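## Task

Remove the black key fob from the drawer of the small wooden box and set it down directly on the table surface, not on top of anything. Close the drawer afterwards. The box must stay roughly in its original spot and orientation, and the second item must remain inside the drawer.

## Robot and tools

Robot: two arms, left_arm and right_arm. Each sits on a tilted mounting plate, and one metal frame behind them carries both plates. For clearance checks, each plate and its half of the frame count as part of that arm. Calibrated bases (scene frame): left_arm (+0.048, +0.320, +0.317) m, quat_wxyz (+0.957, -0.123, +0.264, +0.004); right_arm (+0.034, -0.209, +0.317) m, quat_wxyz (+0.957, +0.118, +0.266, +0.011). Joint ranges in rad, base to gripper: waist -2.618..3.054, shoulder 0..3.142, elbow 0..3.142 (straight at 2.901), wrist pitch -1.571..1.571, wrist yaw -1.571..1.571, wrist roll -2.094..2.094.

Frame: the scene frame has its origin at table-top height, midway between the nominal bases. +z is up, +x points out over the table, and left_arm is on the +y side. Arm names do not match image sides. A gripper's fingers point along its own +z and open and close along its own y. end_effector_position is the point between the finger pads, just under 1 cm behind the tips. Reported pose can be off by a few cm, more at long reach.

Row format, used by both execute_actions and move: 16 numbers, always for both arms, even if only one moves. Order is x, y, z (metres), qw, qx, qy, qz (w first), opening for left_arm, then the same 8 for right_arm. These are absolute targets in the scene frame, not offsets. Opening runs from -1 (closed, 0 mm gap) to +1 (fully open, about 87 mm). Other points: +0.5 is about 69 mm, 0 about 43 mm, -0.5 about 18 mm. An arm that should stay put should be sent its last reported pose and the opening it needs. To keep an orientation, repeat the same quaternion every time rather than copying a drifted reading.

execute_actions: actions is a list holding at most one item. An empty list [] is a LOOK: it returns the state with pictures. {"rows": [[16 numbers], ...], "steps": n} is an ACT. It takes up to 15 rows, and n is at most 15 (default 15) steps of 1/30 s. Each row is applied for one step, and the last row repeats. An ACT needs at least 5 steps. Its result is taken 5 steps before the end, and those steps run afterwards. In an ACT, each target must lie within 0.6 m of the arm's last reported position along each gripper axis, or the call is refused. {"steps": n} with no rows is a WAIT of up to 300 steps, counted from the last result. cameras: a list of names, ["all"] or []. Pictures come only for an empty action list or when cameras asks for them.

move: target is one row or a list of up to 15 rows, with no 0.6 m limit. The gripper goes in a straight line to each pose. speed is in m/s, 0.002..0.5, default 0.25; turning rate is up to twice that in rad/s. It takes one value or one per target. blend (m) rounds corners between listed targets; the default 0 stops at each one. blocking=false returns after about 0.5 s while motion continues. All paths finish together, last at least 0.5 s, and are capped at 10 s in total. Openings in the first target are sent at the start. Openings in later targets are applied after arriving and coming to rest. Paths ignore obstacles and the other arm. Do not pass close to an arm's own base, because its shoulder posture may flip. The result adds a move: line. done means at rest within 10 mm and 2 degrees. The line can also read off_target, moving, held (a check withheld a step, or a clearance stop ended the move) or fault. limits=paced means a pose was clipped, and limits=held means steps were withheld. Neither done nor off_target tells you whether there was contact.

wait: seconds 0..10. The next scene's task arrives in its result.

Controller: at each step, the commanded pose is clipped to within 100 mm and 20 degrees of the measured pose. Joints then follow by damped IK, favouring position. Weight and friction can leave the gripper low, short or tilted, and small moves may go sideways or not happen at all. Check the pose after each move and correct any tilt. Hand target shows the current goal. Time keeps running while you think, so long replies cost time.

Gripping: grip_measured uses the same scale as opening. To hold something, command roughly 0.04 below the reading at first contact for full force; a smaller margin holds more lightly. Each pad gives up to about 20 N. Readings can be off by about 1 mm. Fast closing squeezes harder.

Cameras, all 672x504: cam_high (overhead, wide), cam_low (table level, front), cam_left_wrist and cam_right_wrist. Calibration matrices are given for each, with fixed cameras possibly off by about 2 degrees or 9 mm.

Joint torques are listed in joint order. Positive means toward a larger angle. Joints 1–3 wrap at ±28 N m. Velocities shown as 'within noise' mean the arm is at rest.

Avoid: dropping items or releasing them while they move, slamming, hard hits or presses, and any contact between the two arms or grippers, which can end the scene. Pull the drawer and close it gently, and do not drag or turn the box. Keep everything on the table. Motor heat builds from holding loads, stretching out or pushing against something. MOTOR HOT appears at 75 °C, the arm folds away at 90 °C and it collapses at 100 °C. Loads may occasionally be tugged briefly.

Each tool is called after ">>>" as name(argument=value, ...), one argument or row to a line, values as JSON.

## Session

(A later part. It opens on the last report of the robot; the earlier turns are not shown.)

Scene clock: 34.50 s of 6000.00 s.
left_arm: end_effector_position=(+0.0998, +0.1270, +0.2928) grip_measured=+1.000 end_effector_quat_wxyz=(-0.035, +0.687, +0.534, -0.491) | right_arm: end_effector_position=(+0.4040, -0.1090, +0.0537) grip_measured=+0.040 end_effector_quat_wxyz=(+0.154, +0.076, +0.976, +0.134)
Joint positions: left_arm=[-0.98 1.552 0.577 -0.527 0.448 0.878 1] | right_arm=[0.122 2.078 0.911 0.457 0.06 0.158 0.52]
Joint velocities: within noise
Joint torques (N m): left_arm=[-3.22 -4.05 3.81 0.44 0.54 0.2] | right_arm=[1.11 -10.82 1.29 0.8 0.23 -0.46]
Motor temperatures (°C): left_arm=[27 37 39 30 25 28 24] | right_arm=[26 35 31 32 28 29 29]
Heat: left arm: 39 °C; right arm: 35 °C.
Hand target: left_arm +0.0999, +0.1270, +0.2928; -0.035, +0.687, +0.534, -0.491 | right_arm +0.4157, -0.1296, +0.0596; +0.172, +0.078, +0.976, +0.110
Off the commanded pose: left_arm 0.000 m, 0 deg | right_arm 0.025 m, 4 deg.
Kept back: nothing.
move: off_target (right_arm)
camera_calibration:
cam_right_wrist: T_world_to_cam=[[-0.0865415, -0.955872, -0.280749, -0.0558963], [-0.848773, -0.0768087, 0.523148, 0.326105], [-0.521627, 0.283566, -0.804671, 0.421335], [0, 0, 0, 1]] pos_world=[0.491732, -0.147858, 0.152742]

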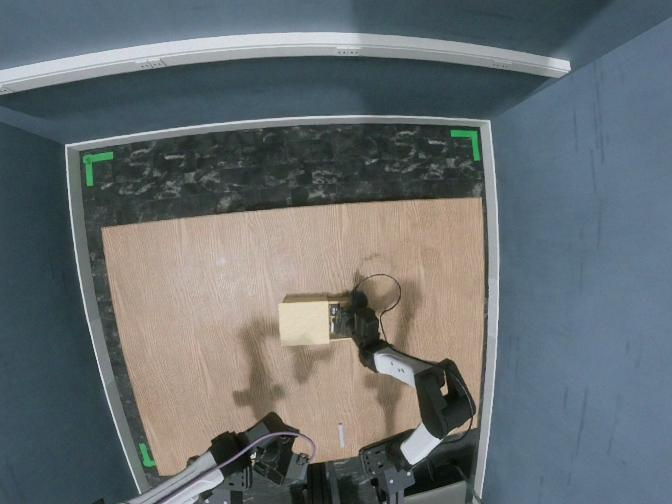

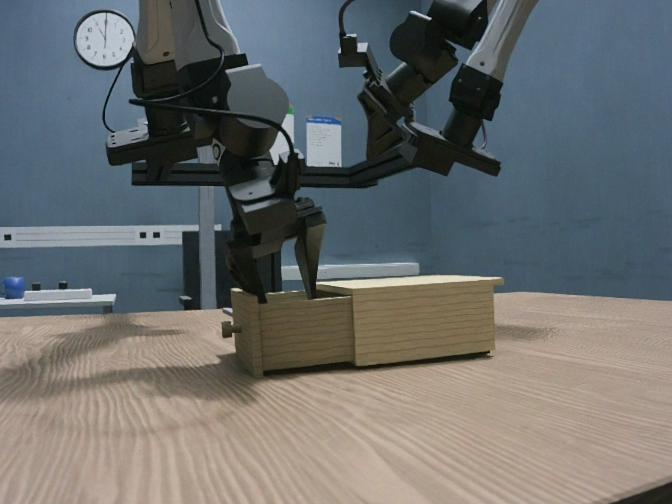

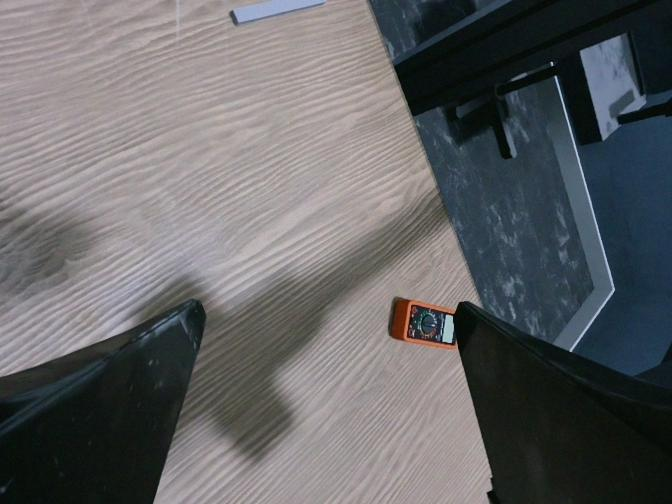

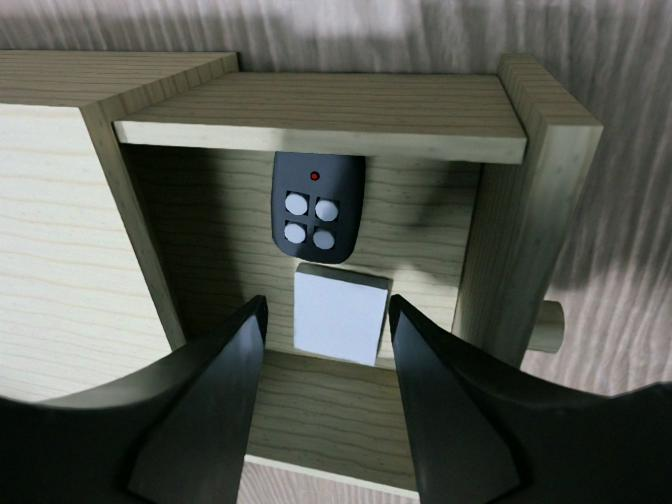

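>>> move(
  target=[
    [0.0998,0.1270,0.2928,-0.035,0.687,0.534,-0.491,1,0.416,-0.098,0.058,0.1729,0.0778,0.9757,0.1102,0.04],
    [0.0998,0.1270,0.2928,-0.035,0.687,0.534,-0.491,1,0.416,-0.098,0.058,0.1729,0.0778,0.9757,0.1102,0.2],
    [0.0998,0.1270,0.2928,-0.035,0.687,0.534,-0.491,1,0.416,-0.098,0.058,0.1729,0.0778,0.9757,0.1102,0.36],
  ],
  speed=0.04,
)

>>> zoom_image(
  camera="cam_low",
  region=[200, 160, 400, 380],
)

Scene clock: 39.67 s of 6000.00 s.
left_arm: end_effector_position=(+0.0998, +0.1270, +0.2928) grip_measured=+1.000 end_effector_quat_wxyz=(-0.035, +0.687, +0.534, -0.491) | right_arm: end_effector_position=(+0.4099, -0.1010, +0.0579) grip_measured=+0.360 end_effector_quat_wxyz=(+0.164, +0.075, +0.977, +0.111)
Joint positions: left_arm=[-0.98 1.552 0.577 -0.527 0.448 0.878 1] | right_arm=[0.169 2.077 0.923 0.458 0.143 0.176 0.68]
Joint velocities: within noise
Joint torques (N m): left_arm=[-3.25 -4.1 3.84 0.44 0.55 0.18] | right_arm=[4.63 -7.24 3.47 0.96 -0.01 -0.09]
Motor temperatures (°C): left_arm=[27 37 39 30 25 28 24] | right_arm=[26 36 31 32 28 29 29]
Heat: left arm: 39 °C; right arm: 36 °C.
Hand target: left_arm +0.0999, +0.1270, +0.2928; -0.035, +0.687, +0.534, -0.491 | right_arm +0.4159, -0.0980, +0.0582; +0.173, +0.078, +0.976, +0.110
Off the commanded pose: left_arm 0.000 m, 0 deg | right_arm 0.007 m, 1 deg.
Kept back: nothing.
move: done
camera_calibration:
cam_right_wrist: T_world_to_cam=[[-0.0902146, -0.967321, -0.236964, -0.0488224], [-0.858079, -0.0452796, 0.511518, 0.337241], [-0.505531, 0.24948, -0.825953, 0.416704], [0, 0, 0, 1]] pos_world=[0.495631, -0.135916, 0.160104]

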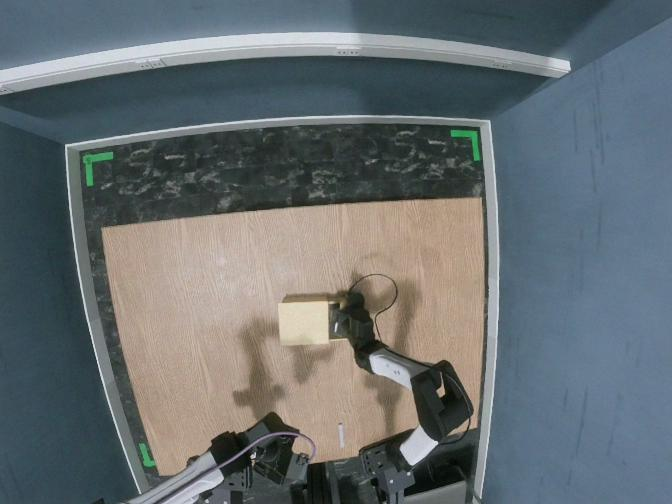

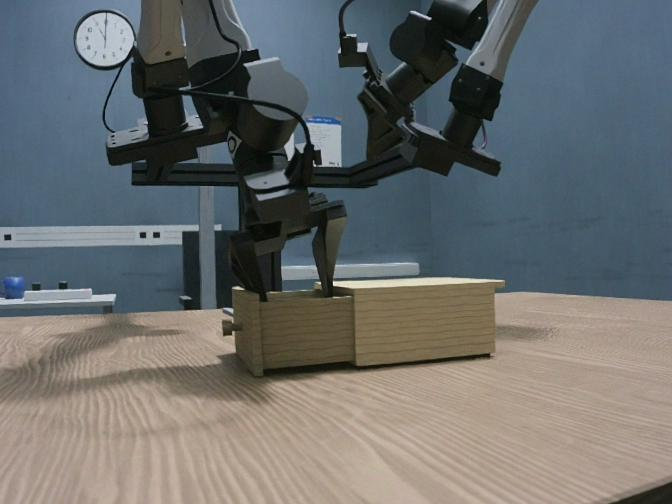

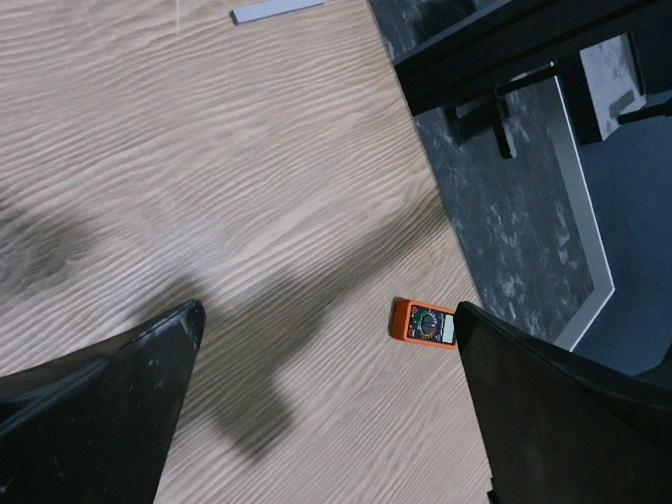

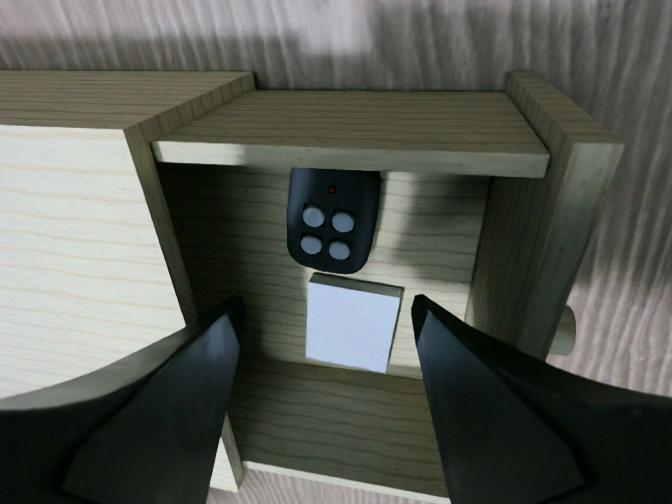

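Scaled by 2.291 from the camera's 672x504 image, which has a finer 960x720 frame.

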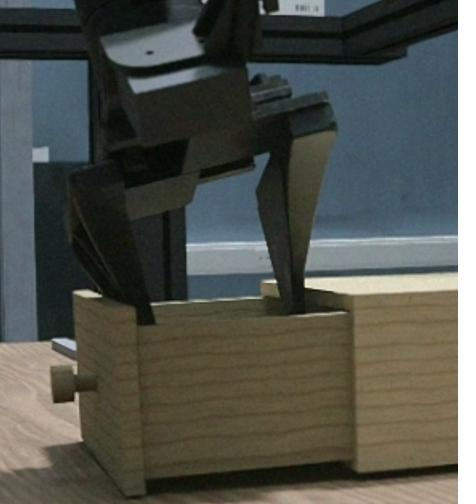

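>>> move(
  target=[
    [0.0998,0.1270,0.2928,-0.035,0.687,0.534,-0.491,1,0.416,-0.098,0.052,0.1729,0.0778,0.9757,0.1102,0.5],
    [0.0998,0.1270,0.2928,-0.035,0.687,0.534,-0.491,1,0.416,-0.100,0.052,0.1729,0.0778,0.9757,0.1102,0.65],
    [0.0998,0.1270,0.2928,-0.035,0.687,0.534,-0.491,1,0.416,-0.102,0.052,0.1729,0.0778,0.9757,0.1102,0.8],
  ],
  speed=0.04,
)

>>> zoom_image(
  camera="cam_low",
  region=[200, 160, 400, 380],
)

Scene clock: 43.07 s of 6000.00 s.
left_arm: end_effector_position=(+0.0998, +0.1270, +0.2928) grip_measured=+1.000 end_effector_quat_wxyz=(-0.035, +0.687, +0.534, -0.491) | right_arm: end_effector_position=(+0.4106, -0.1052, +0.0571) grip_measured=+0.709 end_effector_quat_wxyz=(+0.166, +0.074, +0.978, +0.099)
Joint positions: left_arm=[-0.98 1.552 0.577 -0.527 0.448 0.878 1] | right_arm=[0.17 2.077 0.925 0.456 0.167 0.169 0.855]
Joint velocities: within noise
Joint torques (N m): left_arm=[-3.21 -4.07 3.78 0.42 0.55 0.18] | right_arm=[3.17 -6 3.71 1.09 -0.33 -0.13]
Motor temperatures (°C): left_arm=[27 37 39 30 25 28 24] | right_arm=[26 36 31 32 28 29 29]
Heat: left arm: 39 °C; right arm: 36 °C.
Hand target: left_arm +0.0999, +0.1270, +0.2928; -0.035, +0.687, +0.534, -0.491 | right_arm +0.4158, -0.1021, +0.0524; +0.173, +0.078, +0.976, +0.110
Off the commanded pose: left_arm 0.000 m, 0 deg | right_arm 0.008 m, 2 deg.
Kept back: nothing.
move: done
camera_calibration:
cam_right_wrist: T_world_to_cam=[[-0.0913659, -0.972675, -0.213439, -0.0543808], [-0.858679, -0.0315916, 0.511538, 0.339763], [-0.504303, 0.230013, -0.832329, 0.415223], [0, 0, 0, 1]] pos_world=[0.496177, -0.137668, 0.160193]

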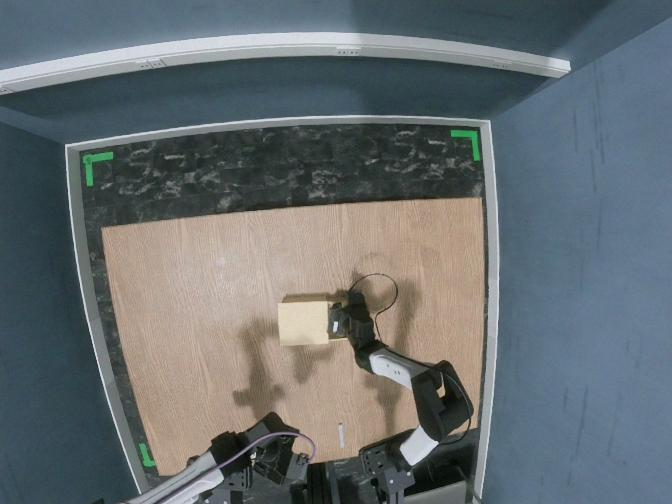

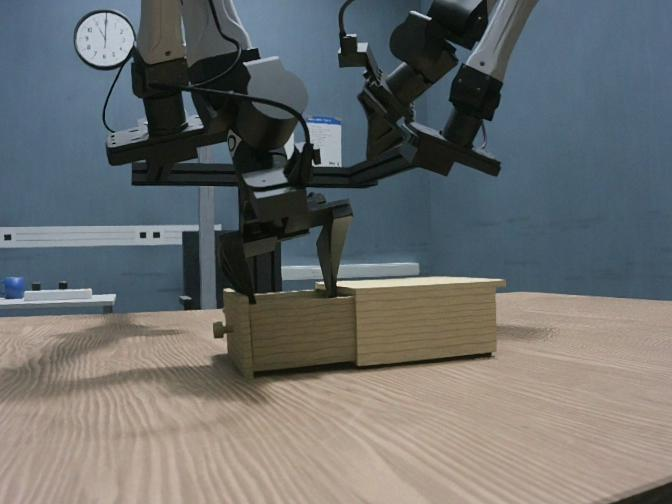

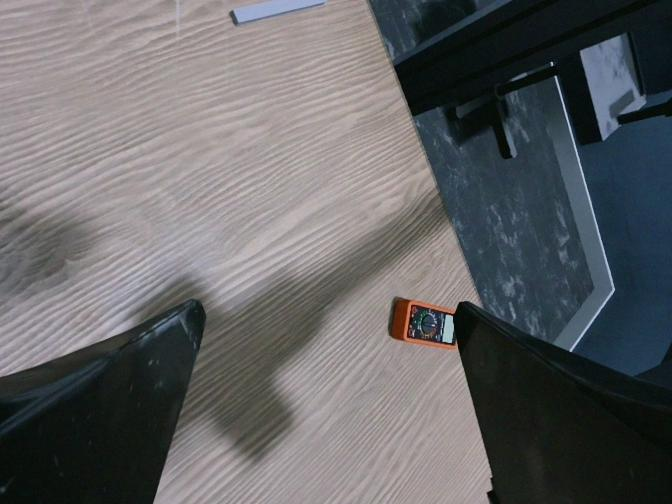

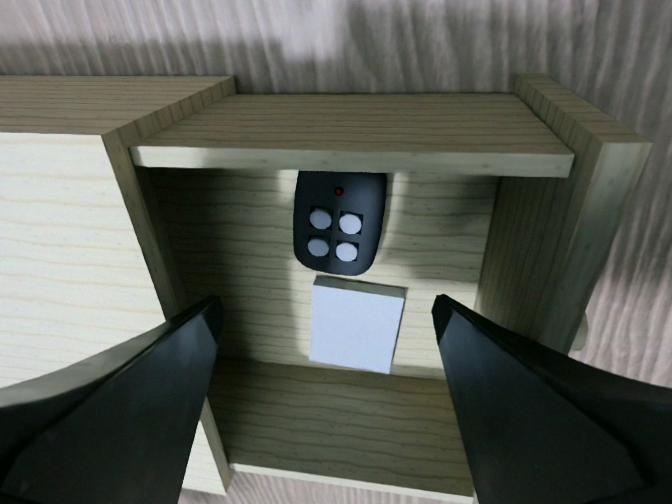

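Scaled by 2.291 from the camera's 672x504 image, which has a finer 960x720 frame.

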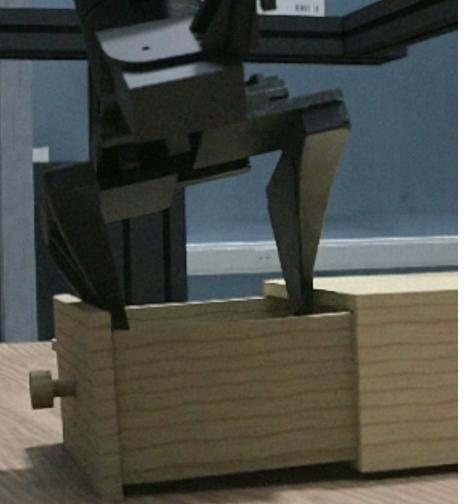

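>>> move(
  target=[
    [0.0998,0.1270,0.2928,-0.035,0.687,0.534,-0.491,1,0.414,-0.1045,0.056,0.1729,0.0778,0.9757,0.1102,0.12],
    [0.0998,0.1270,0.2928,-0.035,0.687,0.534,-0.491,1,0.414,-0.1045,0.056,0.1766,0.0664,0.9808,0.0499,0.12],
  ],
  speed=0.06,
)

Scene clock: 45.80 s of 6000.00 s.
left_arm: end_effector_position=(+0.0998, +0.1270, +0.2928) grip_measured=+1.000 end_effector_quat_wxyz=(-0.035, +0.687, +0.534, -0.491) | right_arm: end_effector_position=(+0.4157, -0.1089, +0.0589) grip_measured=+0.120 end_effector_quat_wxyz=(+0.180, +0.073, +0.980, +0.053)
Joint positions: left_arm=[-0.98 1.552 0.577 -0.527 0.448 0.878 1] | right_arm=[0.207 2.081 0.933 0.465 0.288 0.17 0.56]
Joint velocities: within noise
Joint torques (N m): left_arm=[-3.21 -4.11 3.81 0.44 0.54 0.19] | right_arm=[5.2 -6.69 3.54 0.78 0.07 -0.21]
Motor temperatures (°C): left_arm=[27 37 39 30 25 28 24] | right_arm=[26 36 31 32 28 29 29]
Heat: left arm: 39 °C; right arm: 36 °C.
Hand target: left_arm +0.0999, +0.1270, +0.2928; -0.035, +0.687, +0.534, -0.491 | right_arm +0.4139, -0.1046, +0.0561; +0.177, +0.066, +0.981, +0.050
Off the commanded pose: left_arm 0.000 m, 0 deg | right_arm 0.006 m, 1 deg.
Kept back: nothing.
move: done
camera_calibration:
cam_right_wrist: T_world_to_cam=[[-0.104166, -0.986702, -0.124776, -0.0586113], [-0.869125, 0.0293184, 0.493722, 0.355142], [-0.483498, 0.159875, -0.860622, 0.405584], [0, 0, 0, 1]] pos_world=[0.498657, -0.133087, 0.1664]

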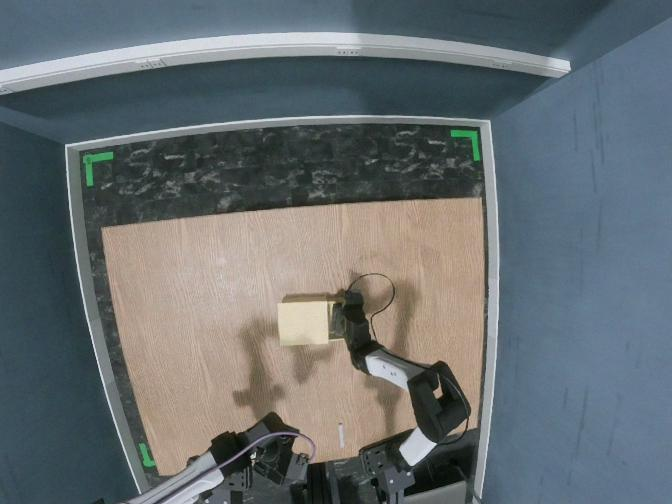

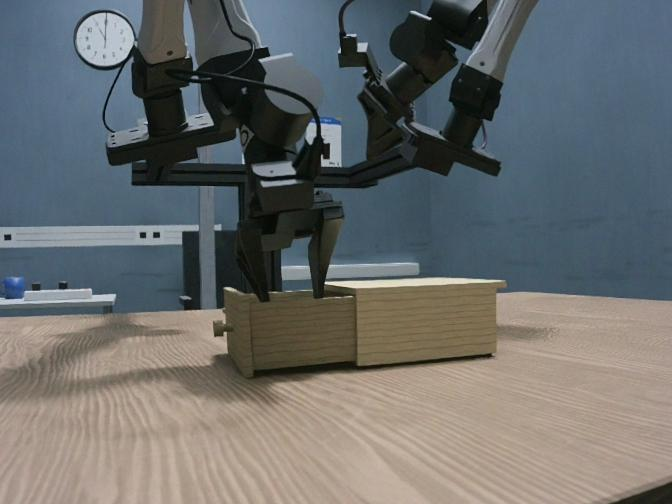

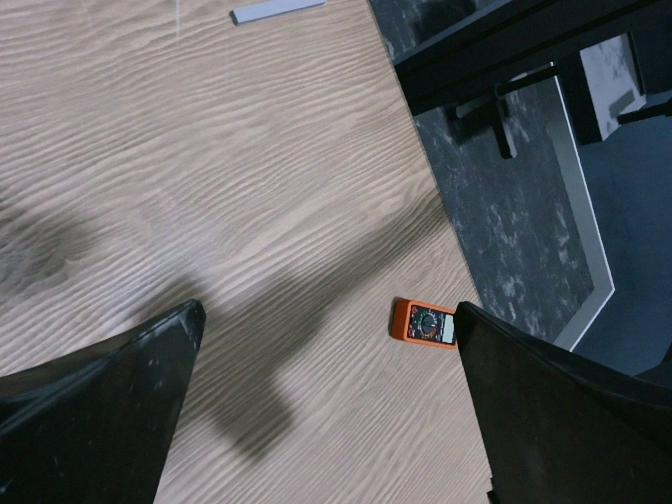

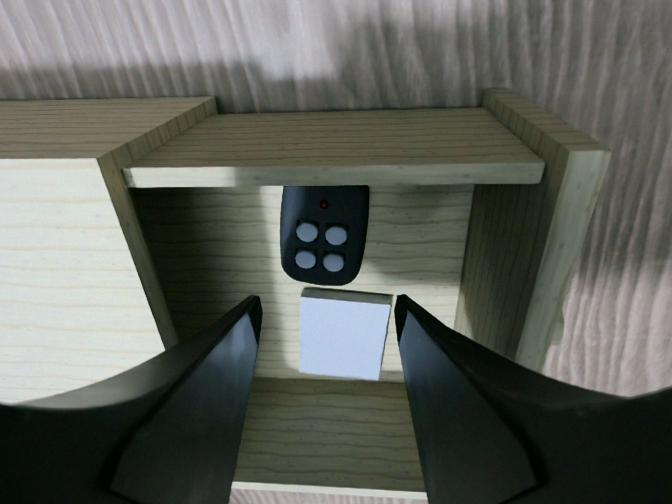

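>>> move(
  target=[0.0998,0.1270,0.2928,-0.035,0.687,0.534,-0.491,1,0.4215,-0.1005,0.034,0.1766,0.0664,0.9808,0.0499,0.12],
  speed=0.05,
)

Scene clock: 46.77 s of 6000.00 s.
left_arm: end_effector_position=(+0.0998, +0.1270, +0.2928) grip_measured=+1.000 end_effector_quat_wxyz=(-0.035, +0.687, +0.534, -0.491) | right_arm: end_effector_position=(+0.4195, -0.1017, +0.0386) grip_measured=+0.120 end_effector_quat_wxyz=(+0.174, +0.069, +0.981, +0.051)
Joint positions: left_arm=[-0.98 1.552 0.577 -0.527 0.448 0.878 1] | right_arm=[0.207 2.169 1.008 0.465 0.29 0.166 0.56]
Joint velocities: within noise
Joint torques (N m): left_arm=[-3.21 -4.08 3.81 0.43 0.53 0.2] | right_arm=[4.21 -6.53 3.7 0.93 -0.02 -0.22]
Motor temperatures (°C): left_arm=[27 37 39 30 25 28 24] | right_arm=[26 36 31 32 28 29 29]
Heat: left arm: 39 °C; right arm: 36 °C.
Hand target: left_arm +0.0999, +0.1270, +0.2928; -0.035, +0.687, +0.534, -0.491 | right_arm +0.4213, -0.1005, +0.0341; +0.176, +0.066, +0.981, +0.050
Off the commanded pose: left_arm 0.000 m, 0 deg | right_arm 0.005 m, 0 deg.
Kept back: nothing.
move: done
camera_calibration:
cam_right_wrist: T_world_to_cam=[[-0.0980025, -0.988111, -0.118455, -0.0565959], [-0.863106, 0.025137, 0.504397, 0.364889], [-0.495423, 0.151672, -0.855308, 0.392753], [0, 0, 0, 1]] pos_world=[0.50397, -0.124665, 0.145172]

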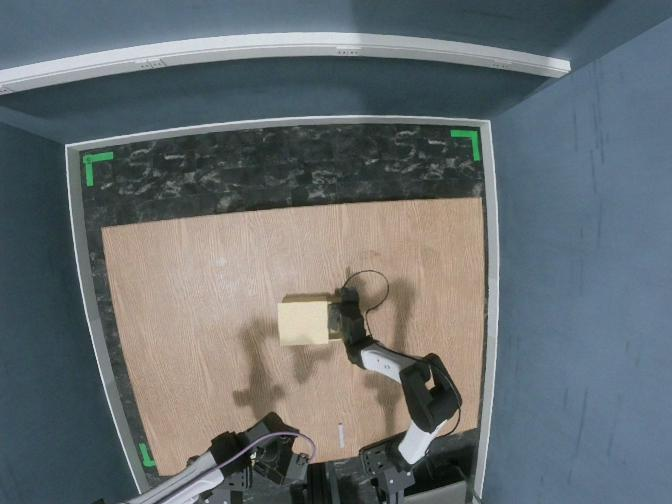

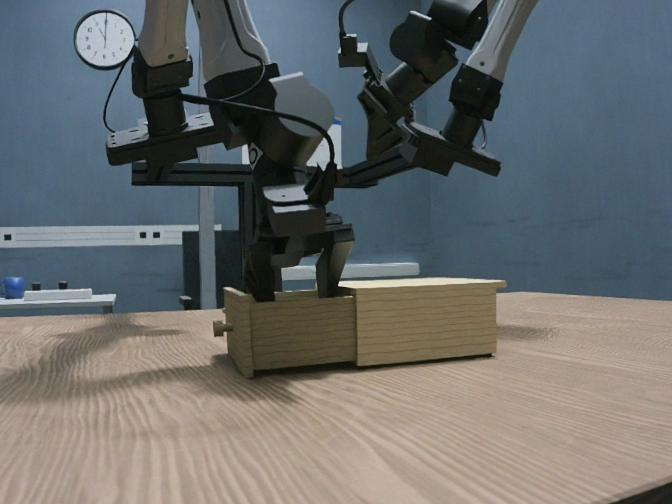

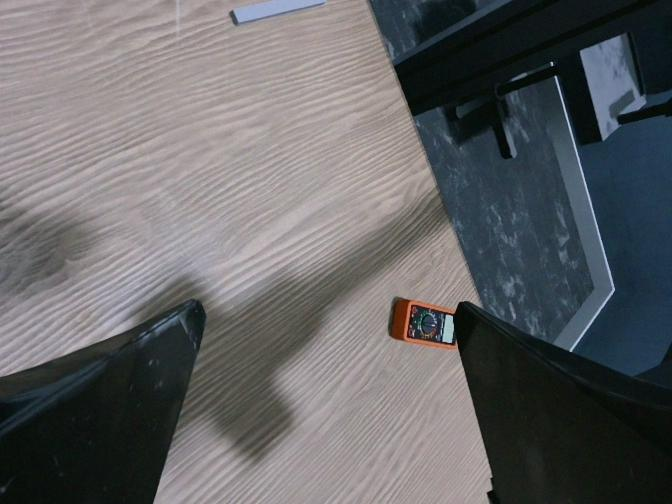

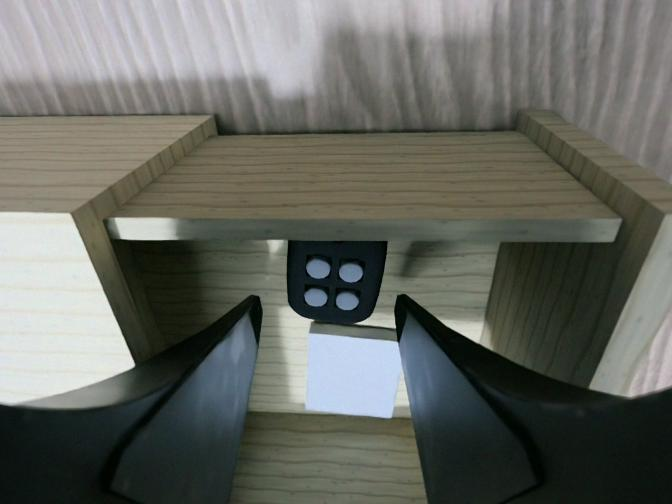

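>>> move(
  target=[0.0998,0.1270,0.2928,-0.035,0.687,0.534,-0.491,1,0.426,-0.1015,0.0155,0.1766,0.0664,0.9808,0.0499,0.12],
  speed=0.04,
)

Scene clock: 47.70 s of 6000.00 s.
left_arm: end_effector_position=(+0.0998, +0.1270, +0.2928) grip_measured=+1.000 end_effector_quat_wxyz=(-0.035, +0.687, +0.534, -0.491) | right_arm: end_effector_position=(+0.4229, -0.1072, +0.0273) grip_measured=+0.119 end_effector_quat_wxyz=(+0.173, +0.060, +0.982, +0.038)
Joint positions: left_arm=[-0.98 1.552 0.577 -0.527 0.448 0.878 1] | right_arm=[0.194 2.21 1.047 0.463 0.303 0.137 0.56]
Joint velocities: within noise
Joint torques (N m): left_arm=[-3.23 -4.01 3.78 0.43 0.55 0.2] | right_arm=[3.55 -4.64 4.94 1.13 -0.31 -0.07]
Motor temperatures (°C): left_arm=[27 37 39 30 25 28 24] | right_arm=[26 36 31 32 28 29 29]
Heat: left arm: 39 °C; right arm: 36 °C.
Hand target: left_arm +0.0999, +0.1270, +0.2928; -0.035, +0.687, +0.534, -0.491 | right_arm +0.4256, -0.1018, +0.0163; +0.177, +0.066, +0.981, +0.050
Off the commanded pose: left_arm 0.000 m, 0 deg | right_arm 0.013 m, 2 deg.
Kept back: nothing.
move: off_target (right_arm)
camera_calibration:
cam_right_wrist: T_world_to_cam=[[-0.0849167, -0.99236, -0.0895021, -0.0697942], [-0.861484, 0.0279895, 0.507013, 0.373184], [-0.500635, 0.120158, -0.857279, 0.384472], [0, 0, 0, 1]] pos_world=[0.508046, -0.125904, 0.134144]

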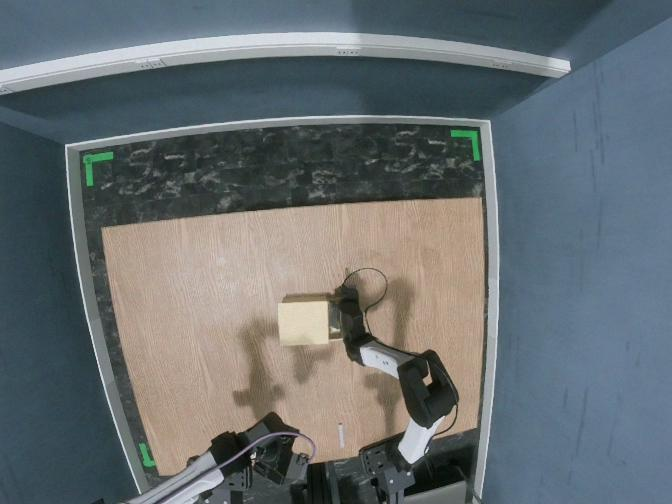

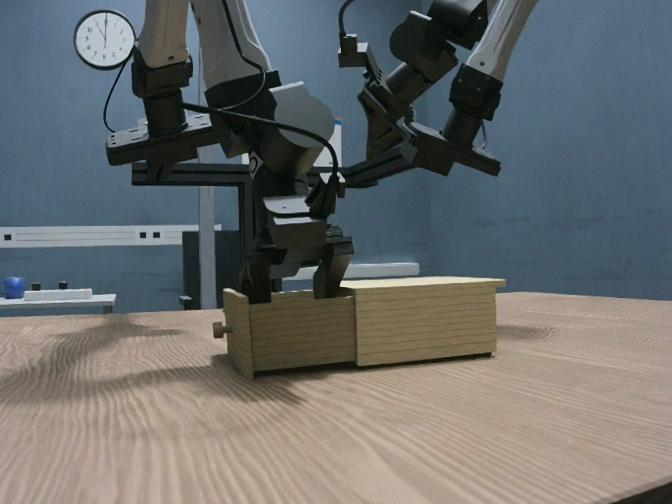

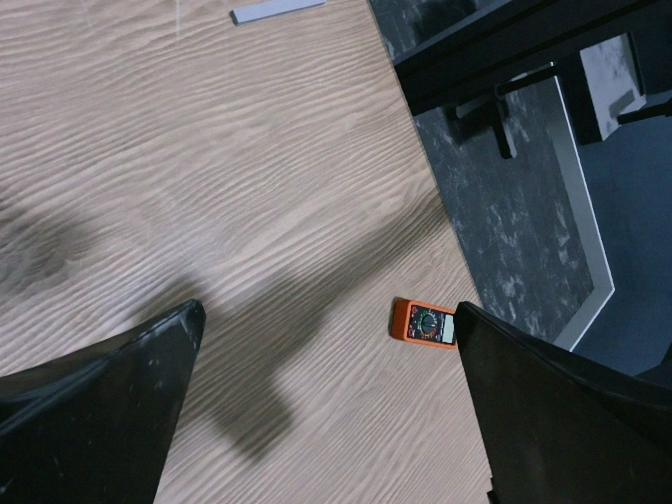

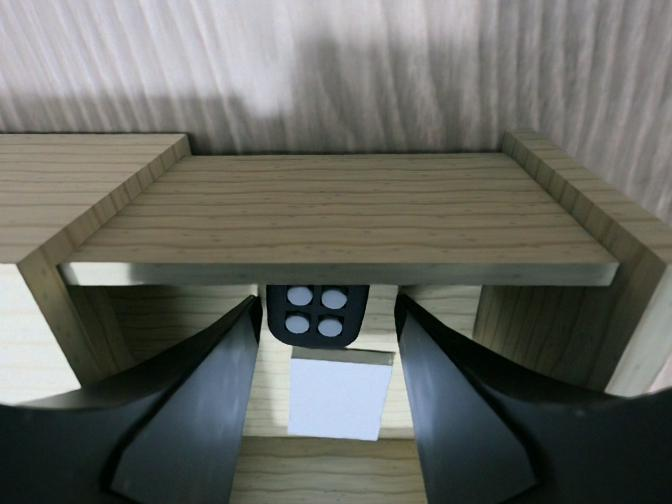

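>>> zoom_image(
  camera="cam_low",
  region=[200, 200, 380, 380],
)

>>> zoom_image(
  camera="cam_right_wrist",
  region=[130, 240, 530, 504],
)

Scaled by 2.800 from the camera's 672x504 image, which has a finer 960x720 frame.

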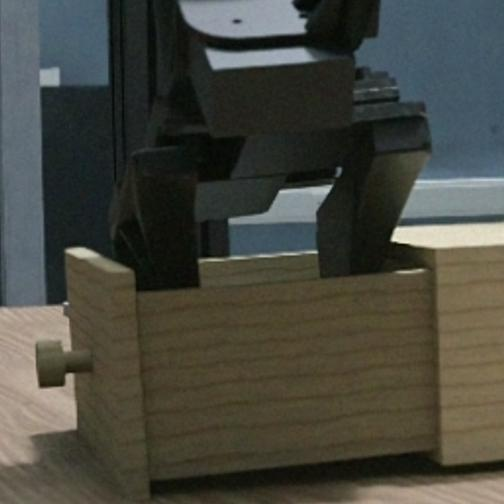

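Scaled by 1.260 from the camera's 672x504 image, which has a finer 960x720 frame.

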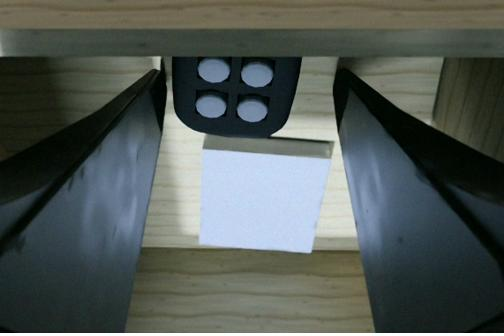

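>>> move(
  target=[0.0998,0.1270,0.2928,-0.035,0.687,0.534,-0.491,1,0.426,-0.1015,0.0155,0.1766,0.0664,0.9808,0.0499,-0.06],
  speed=0.04,
)

>>> zoom_image(
  camera="cam_right_wrist",
  region=[130, 240, 530, 504],
)

Scene clock: 51.13 s of 6000.00 s.
left_arm: end_effector_position=(+0.0998, +0.1270, +0.2928) grip_measured=+1.000 end_effector_quat_wxyz=(-0.035, +0.687, +0.534, -0.491) | right_arm: end_effector_position=(+0.4243, -0.1082, +0.0269) grip_measured=-0.060 end_effector_quat_wxyz=(+0.174, +0.061, +0.982, +0.034)
Joint positions: left_arm=[-0.98 1.552 0.577 -0.527 0.448 0.878 1] | right_arm=[0.194 2.212 1.051 0.463 0.31 0.136 0.47]
Joint velocities: within noise
Joint torques (N m): left_arm=[-3.21 -4.04 3.78 0.43 0.54 0.19] | right_arm=[3.6 -4.82 4.57 1.08 -0.35 -0.04]
Motor temperatures (°C): left_arm=[27 37 39 30 25 27 23] | right_arm=[26 36 31 32 28 29 29]
Heat: left arm: 39 °C; right arm: 36 °C.
Hand target: left_arm +0.0999, +0.1270, +0.2928; -0.035, +0.687, +0.534, -0.491 | right_arm +0.4254, -0.1018, +0.0163; +0.176, +0.066, +0.981, +0.050
Off the commanded pose: left_arm 0.000 m, 0 deg | right_arm 0.013 m, 2 deg.
Kept back: nothing.
move: off_target (right_arm)
camera_calibration:
cam_right_wrist: T_world_to_cam=[[-0.0875954, -0.992685, -0.083093, -0.0697683], [-0.862507, 0.0338446, 0.504912, 0.375749], [-0.498406, 0.115896, -0.859162, 0.383567], [0, 0, 0, 1]] pos_world=[0.509147, -0.126429, 0.134029]

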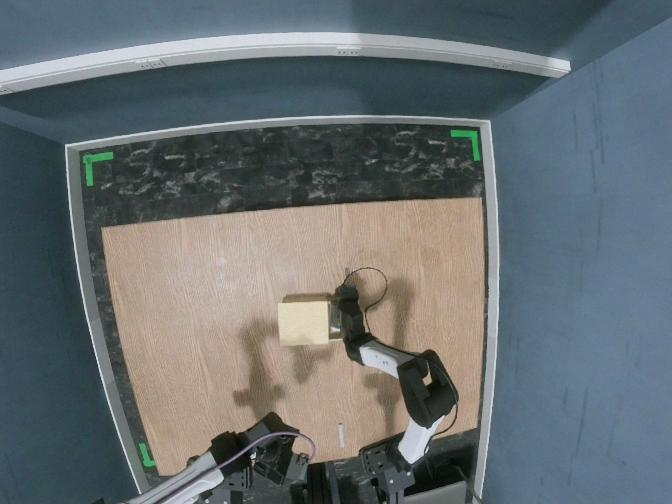

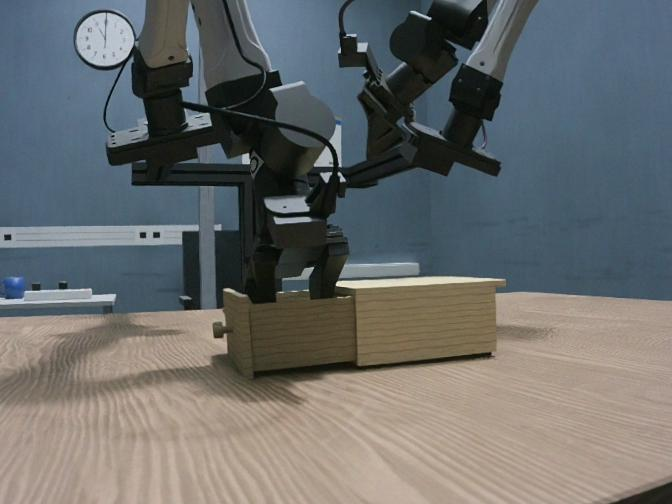

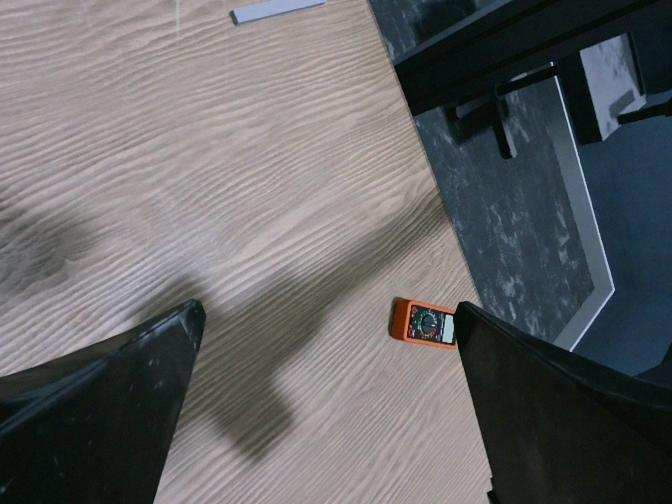

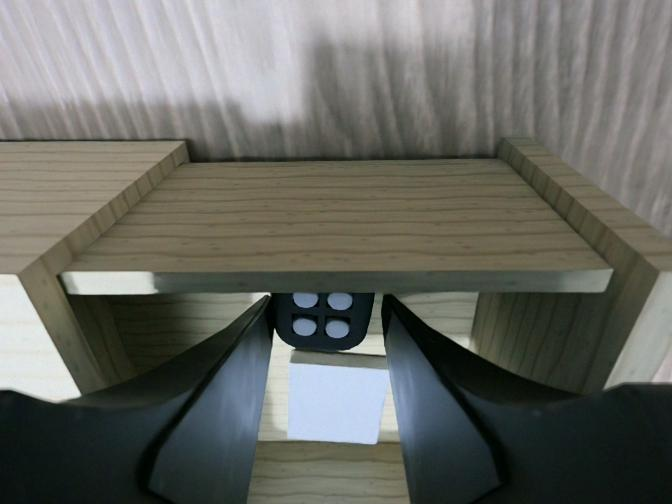

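Scaled by 1.260 from the camera's 672x504 image, which has a finer 960x720 frame.

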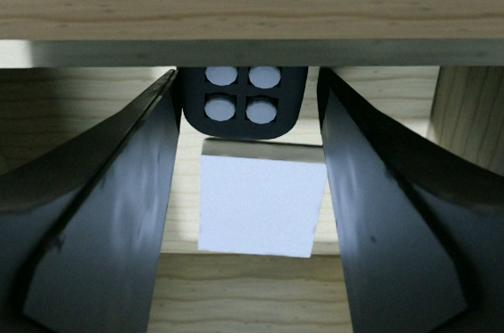

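>>> move(
  target=[0.0998,0.1270,0.2928,-0.035,0.687,0.534,-0.491,1,0.426,-0.1015,0.0155,0.1766,0.0664,0.9808,0.0499,-0.12],
  speed=0.05,
  cameras=["cam_right_wrist"],
)

Scene clock: 52.97 s of 6000.00 s.
left_arm: end_effector_position=(+0.0998, +0.1270, +0.2928) grip_measured=+1.000 end_effector_quat_wxyz=(-0.035, +0.687, +0.534, -0.491) | right_arm: end_effector_position=(+0.4250, -0.1089, +0.0269) grip_measured=-0.120 end_effector_quat_wxyz=(+0.175, +0.061, +0.982, +0.032)
Joint positions: left_arm=[-0.98 1.552 0.577 -0.527 0.448 0.878 1] | right_arm=[0.194 2.212 1.052 0.464 0.314 0.136 0.44]
Joint velocities: within noise
Joint torques (N m): left_arm=[-3.25 -4.12 3.84 0.44 0.54 0.18] | right_arm=[3.58 -4.86 4.34 1.12 -0.39 -0.07]
Motor temperatures (°C): left_arm=[27 37 39 30 25 27 23] | right_arm=[26 36 31 32 28 29 29]
Heat: left arm: 39 °C; right arm: 36 °C.
Hand target: left_arm +0.0999, +0.1270, +0.2928; -0.035, +0.687, +0.534, -0.491 | right_arm +0.4255, -0.1018, +0.0164; +0.176, +0.066, +0.981, +0.050
Off the commanded pose: left_arm 0.000 m, 0 deg | right_arm 0.014 m, 2 deg.
Kept back: nothing.
move: off_target (right_arm)
camera_calibration:
cam_right_wrist: T_world_to_cam=[[-0.0896428, -0.992818, -0.0792271, -0.0697036], [-0.863339, 0.0377959, 0.503208, 0.377154], [-0.496599, 0.113509, -0.860526, 0.383053], [0, 0, 0, 1]] pos_world=[0.509587, -0.126938, 0.134318]
Images, in order (width x height): cam_right_wrist 672x504.

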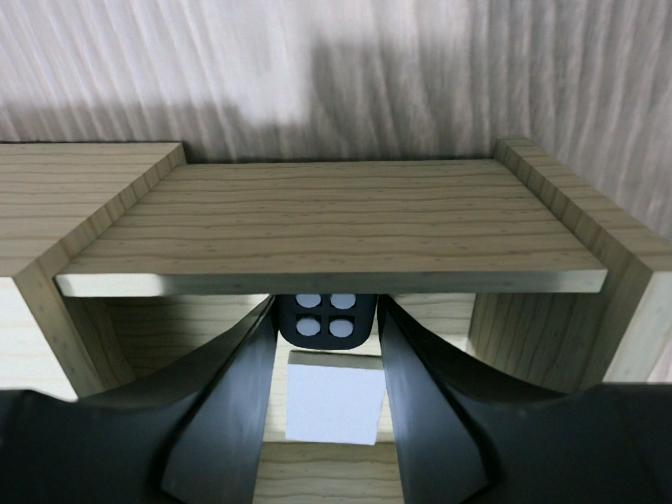

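>>> move(
  target=[0.0998,0.1270,0.2928,-0.035,0.687,0.534,-0.491,1,0.426,-0.1045,0.0155,0.1766,0.0664,0.9808,0.0499,-0.2],
  speed=0.05,
  cameras=["cam_right_wrist"],
)

Scene clock: 53.90 s of 6000.00 s.
left_arm: end_effector_position=(+0.0998, +0.1270, +0.2928) grip_measured=+1.000 end_effector_quat_wxyz=(-0.035, +0.687, +0.534, -0.491) | right_arm: end_effector_position=(+0.4254, -0.1090, +0.0270) grip_measured=-0.176 end_effector_quat_wxyz=(+0.175, +0.062, +0.982, +0.032)
Joint positions: left_arm=[-0.98 1.552 0.577 -0.527 0.448 0.878 1] | right_arm=[0.194 2.212 1.053 0.464 0.315 0.136 0.412]
Joint velocities: within noise
Joint torques (N m): left_arm=[-3.23 -4.07 3.81 0.44 0.53 0.2] | right_arm=[2.99 -5.16 4 1.1 -0.45 -0.11]
Motor temperatures (°C): left_arm=[27 37 39 30 25 27 23] | right_arm=[26 36 31 32 28 29 29]
Heat: left arm: 39 °C; right arm: 36 °C.
Hand target: left_arm +0.0999, +0.1270, +0.2928; -0.035, +0.687, +0.534, -0.491 | right_arm +0.4255, -0.1048, +0.0163; +0.176, +0.066, +0.981, +0.049
Off the commanded pose: left_arm 0.000 m, 0 deg | right_arm 0.012 m, 2 deg.
Kept back: nothing.
move: off_target (right_arm)
camera_calibration:
cam_right_wrist: T_world_to_cam=[[-0.0901918, -0.992806, -0.0787555, -0.0695334], [-0.863855, 0.0386351, 0.502257, 0.377862], [-0.495601, 0.113333, -0.861124, 0.382934], [0, 0, 0, 1]] pos_world=[0.509929, -0.127031, 0.134493]
Images, in order (width x height): cam_right_wrist 672x504.

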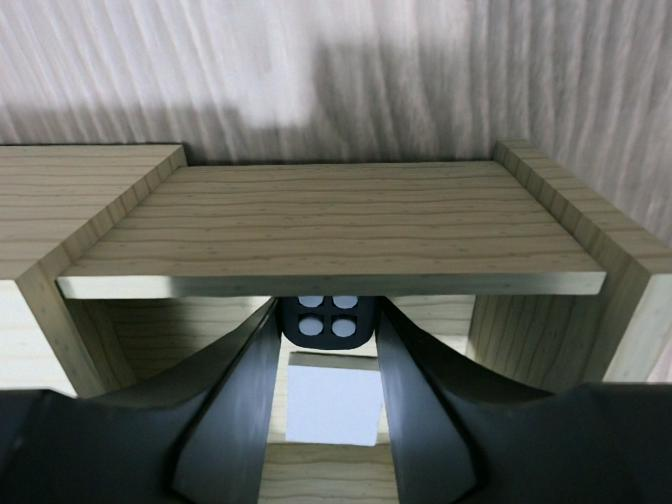

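>>> move(
  target=[0.0998,0.1270,0.2928,-0.035,0.687,0.534,-0.491,1,0.426,-0.1065,0.0165,0.1766,0.0664,0.9808,0.0499,-0.24],
  speed=0.05,
  cameras=["cam_right_wrist"],
)

Scene clock: 54.83 s of 6000.00 s.
left_arm: end_effector_position=(+0.0998, +0.1270, +0.2928) grip_measured=+1.000 end_effector_quat_wxyz=(-0.035, +0.687, +0.534, -0.491) | right_arm: end_effector_position=(+0.4255, -0.1093, +0.0269) grip_measured=-0.176 end_effector_quat_wxyz=(+0.175, +0.062, +0.982, +0.032)
Joint positions: left_arm=[-0.98 1.552 0.577 -0.527 0.448 0.878 1] | right_arm=[0.193 2.212 1.053 0.464 0.313 0.136 0.412]
Joint velocities: within noise
Joint torques (N m): left_arm=[-3.23 -4.01 3.84 0.43 0.55 0.2] | right_arm=[2.61 -5.6 3.48 1.09 -0.48 -0.14]
Motor temperatures (°C): left_arm=[27 37 39 30 25 27 23] | right_arm=[26 36 31 32 28 29 29]
Heat: left arm: 39 °C; right arm: 36 °C.
Hand target: left_arm +0.0999, +0.1270, +0.2928; -0.035, +0.687, +0.534, -0.491 | right_arm +0.4256, -0.1067, +0.0171; +0.176, +0.066, +0.981, +0.049
Off the commanded pose: left_arm 0.000 m, 0 deg | right_arm 0.011 m, 2 deg.
Kept back: nothing.
move: off_target (right_arm)
camera_calibration:
cam_right_wrist: T_world_to_cam=[[-0.0904955, -0.992684, -0.079926, -0.0695752], [-0.863714, 0.0382774, 0.502526, 0.377843], [-0.495791, 0.11451, -0.860859, 0.38305], [0, 0, 0, 1]] pos_world=[0.509964, -0.127392, 0.134315]
Images, in order (width x height): cam_right_wrist 672x504.

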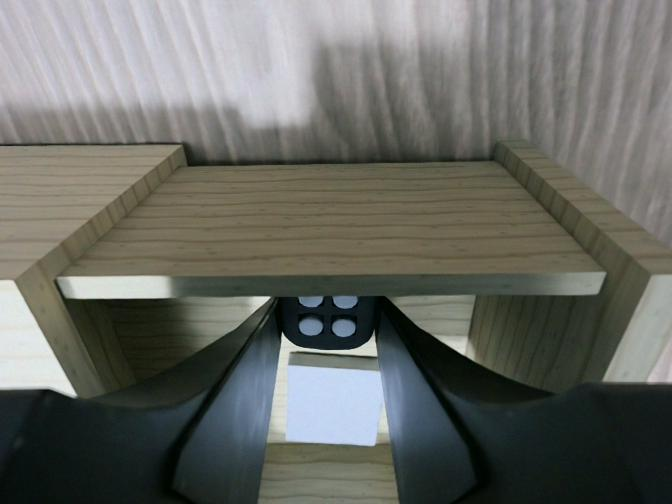

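>>> move(
  target=[
    [0.0998,0.1270,0.2928,-0.035,0.687,0.534,-0.491,1,0.4255,-0.1095,0.06,0.1766,0.0664,0.9808,0.0499,-0.24],
    [0.0998,0.1270,0.2928,-0.035,0.687,0.534,-0.491,1,0.4255,-0.1115,0.13,0.1766,0.0664,0.9808,0.0499,-0.24],
  ],
  speed=0.06,
  blend=0.01,
)

Scene clock: 57.47 s of 6000.00 s.
left_arm: end_effector_position=(+0.0998, +0.1270, +0.2928) grip_measured=+1.000 end_effector_quat_wxyz=(-0.035, +0.687, +0.534, -0.491) | right_arm: end_effector_position=(+0.4191, -0.1124, +0.1168) grip_measured=-0.176 end_effector_quat_wxyz=(+0.164, +0.062, +0.983, +0.048)
Joint positions: left_arm=[-0.98 1.552 0.577 -0.527 0.448 0.878 1] | right_arm=[0.255 1.865 0.916 0.221 0.327 0.19 0.412]
Joint velocities: within noise
Joint torques (N m): left_arm=[-3.22 -4.12 3.84 0.44 0.54 0.19] | right_arm=[5.16 -10.81 2.78 0.67 0.1 -0.08]
Motor temperatures (°C): left_arm=[27 37 39 30 25 27 23] | right_arm=[26 37 31 32 28 29 29]
Heat: left arm: 39 °C; right arm: 37 °C.
Hand target: left_arm +0.0999, +0.1270, +0.2928; -0.035, +0.687, +0.534, -0.491 | right_arm +0.4255, -0.1114, +0.1295; +0.177, +0.066, +0.981, +0.050
Off the commanded pose: left_arm 0.000 m, 0 deg | right_arm 0.015 m, 2 deg.
Kept back: nothing.
move: off_target (right_arm)
camera_calibration:
cam_right_wrist: T_world_to_cam=[[-0.0853548, -0.990325, -0.109414, -0.0644872], [-0.853332, 0.0159722, 0.521123, 0.318255], [-0.514334, 0.137847, -0.846439, 0.466419], [0, 0, 0, 1]] pos_world=[0.505967, -0.133241, 0.221889]

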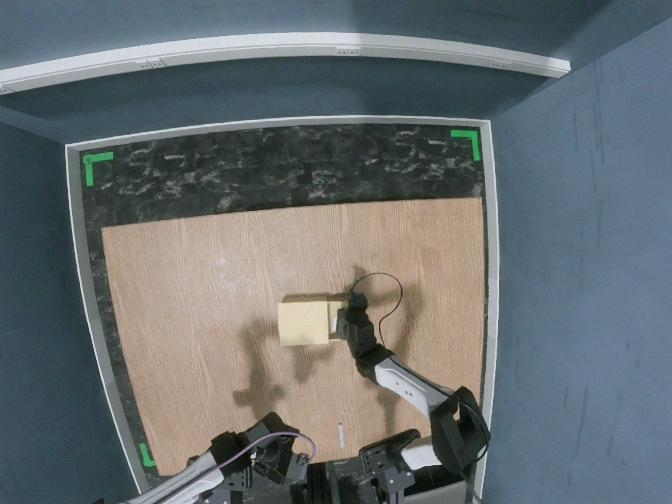

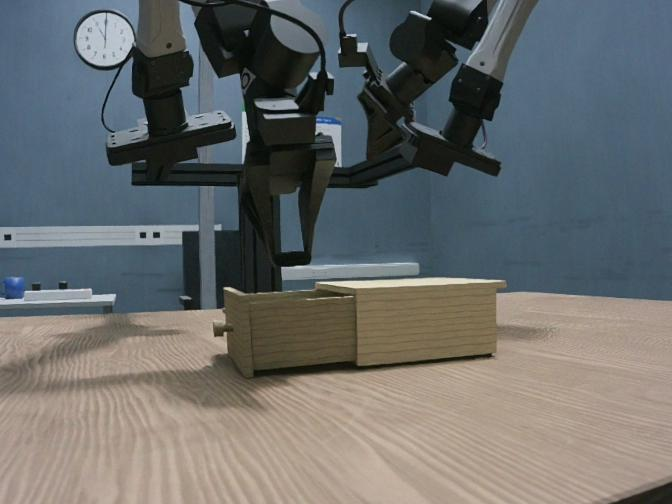

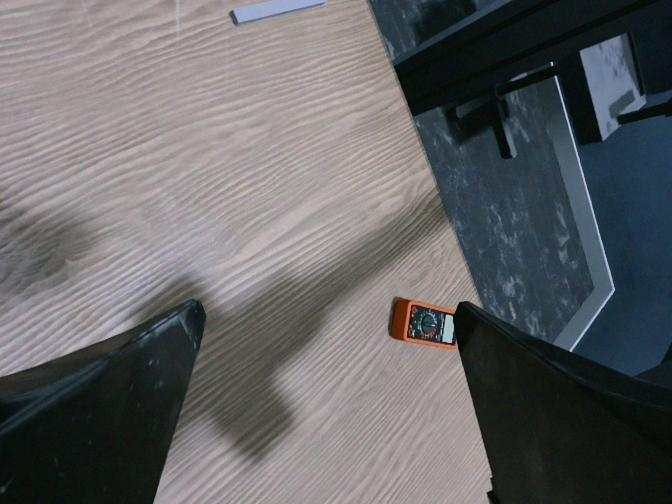

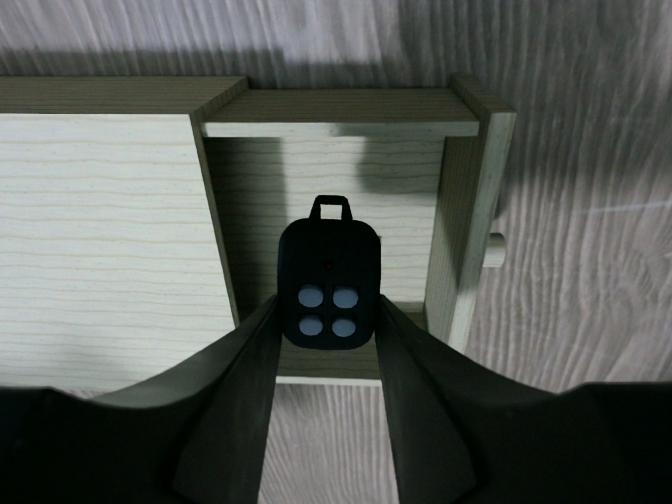

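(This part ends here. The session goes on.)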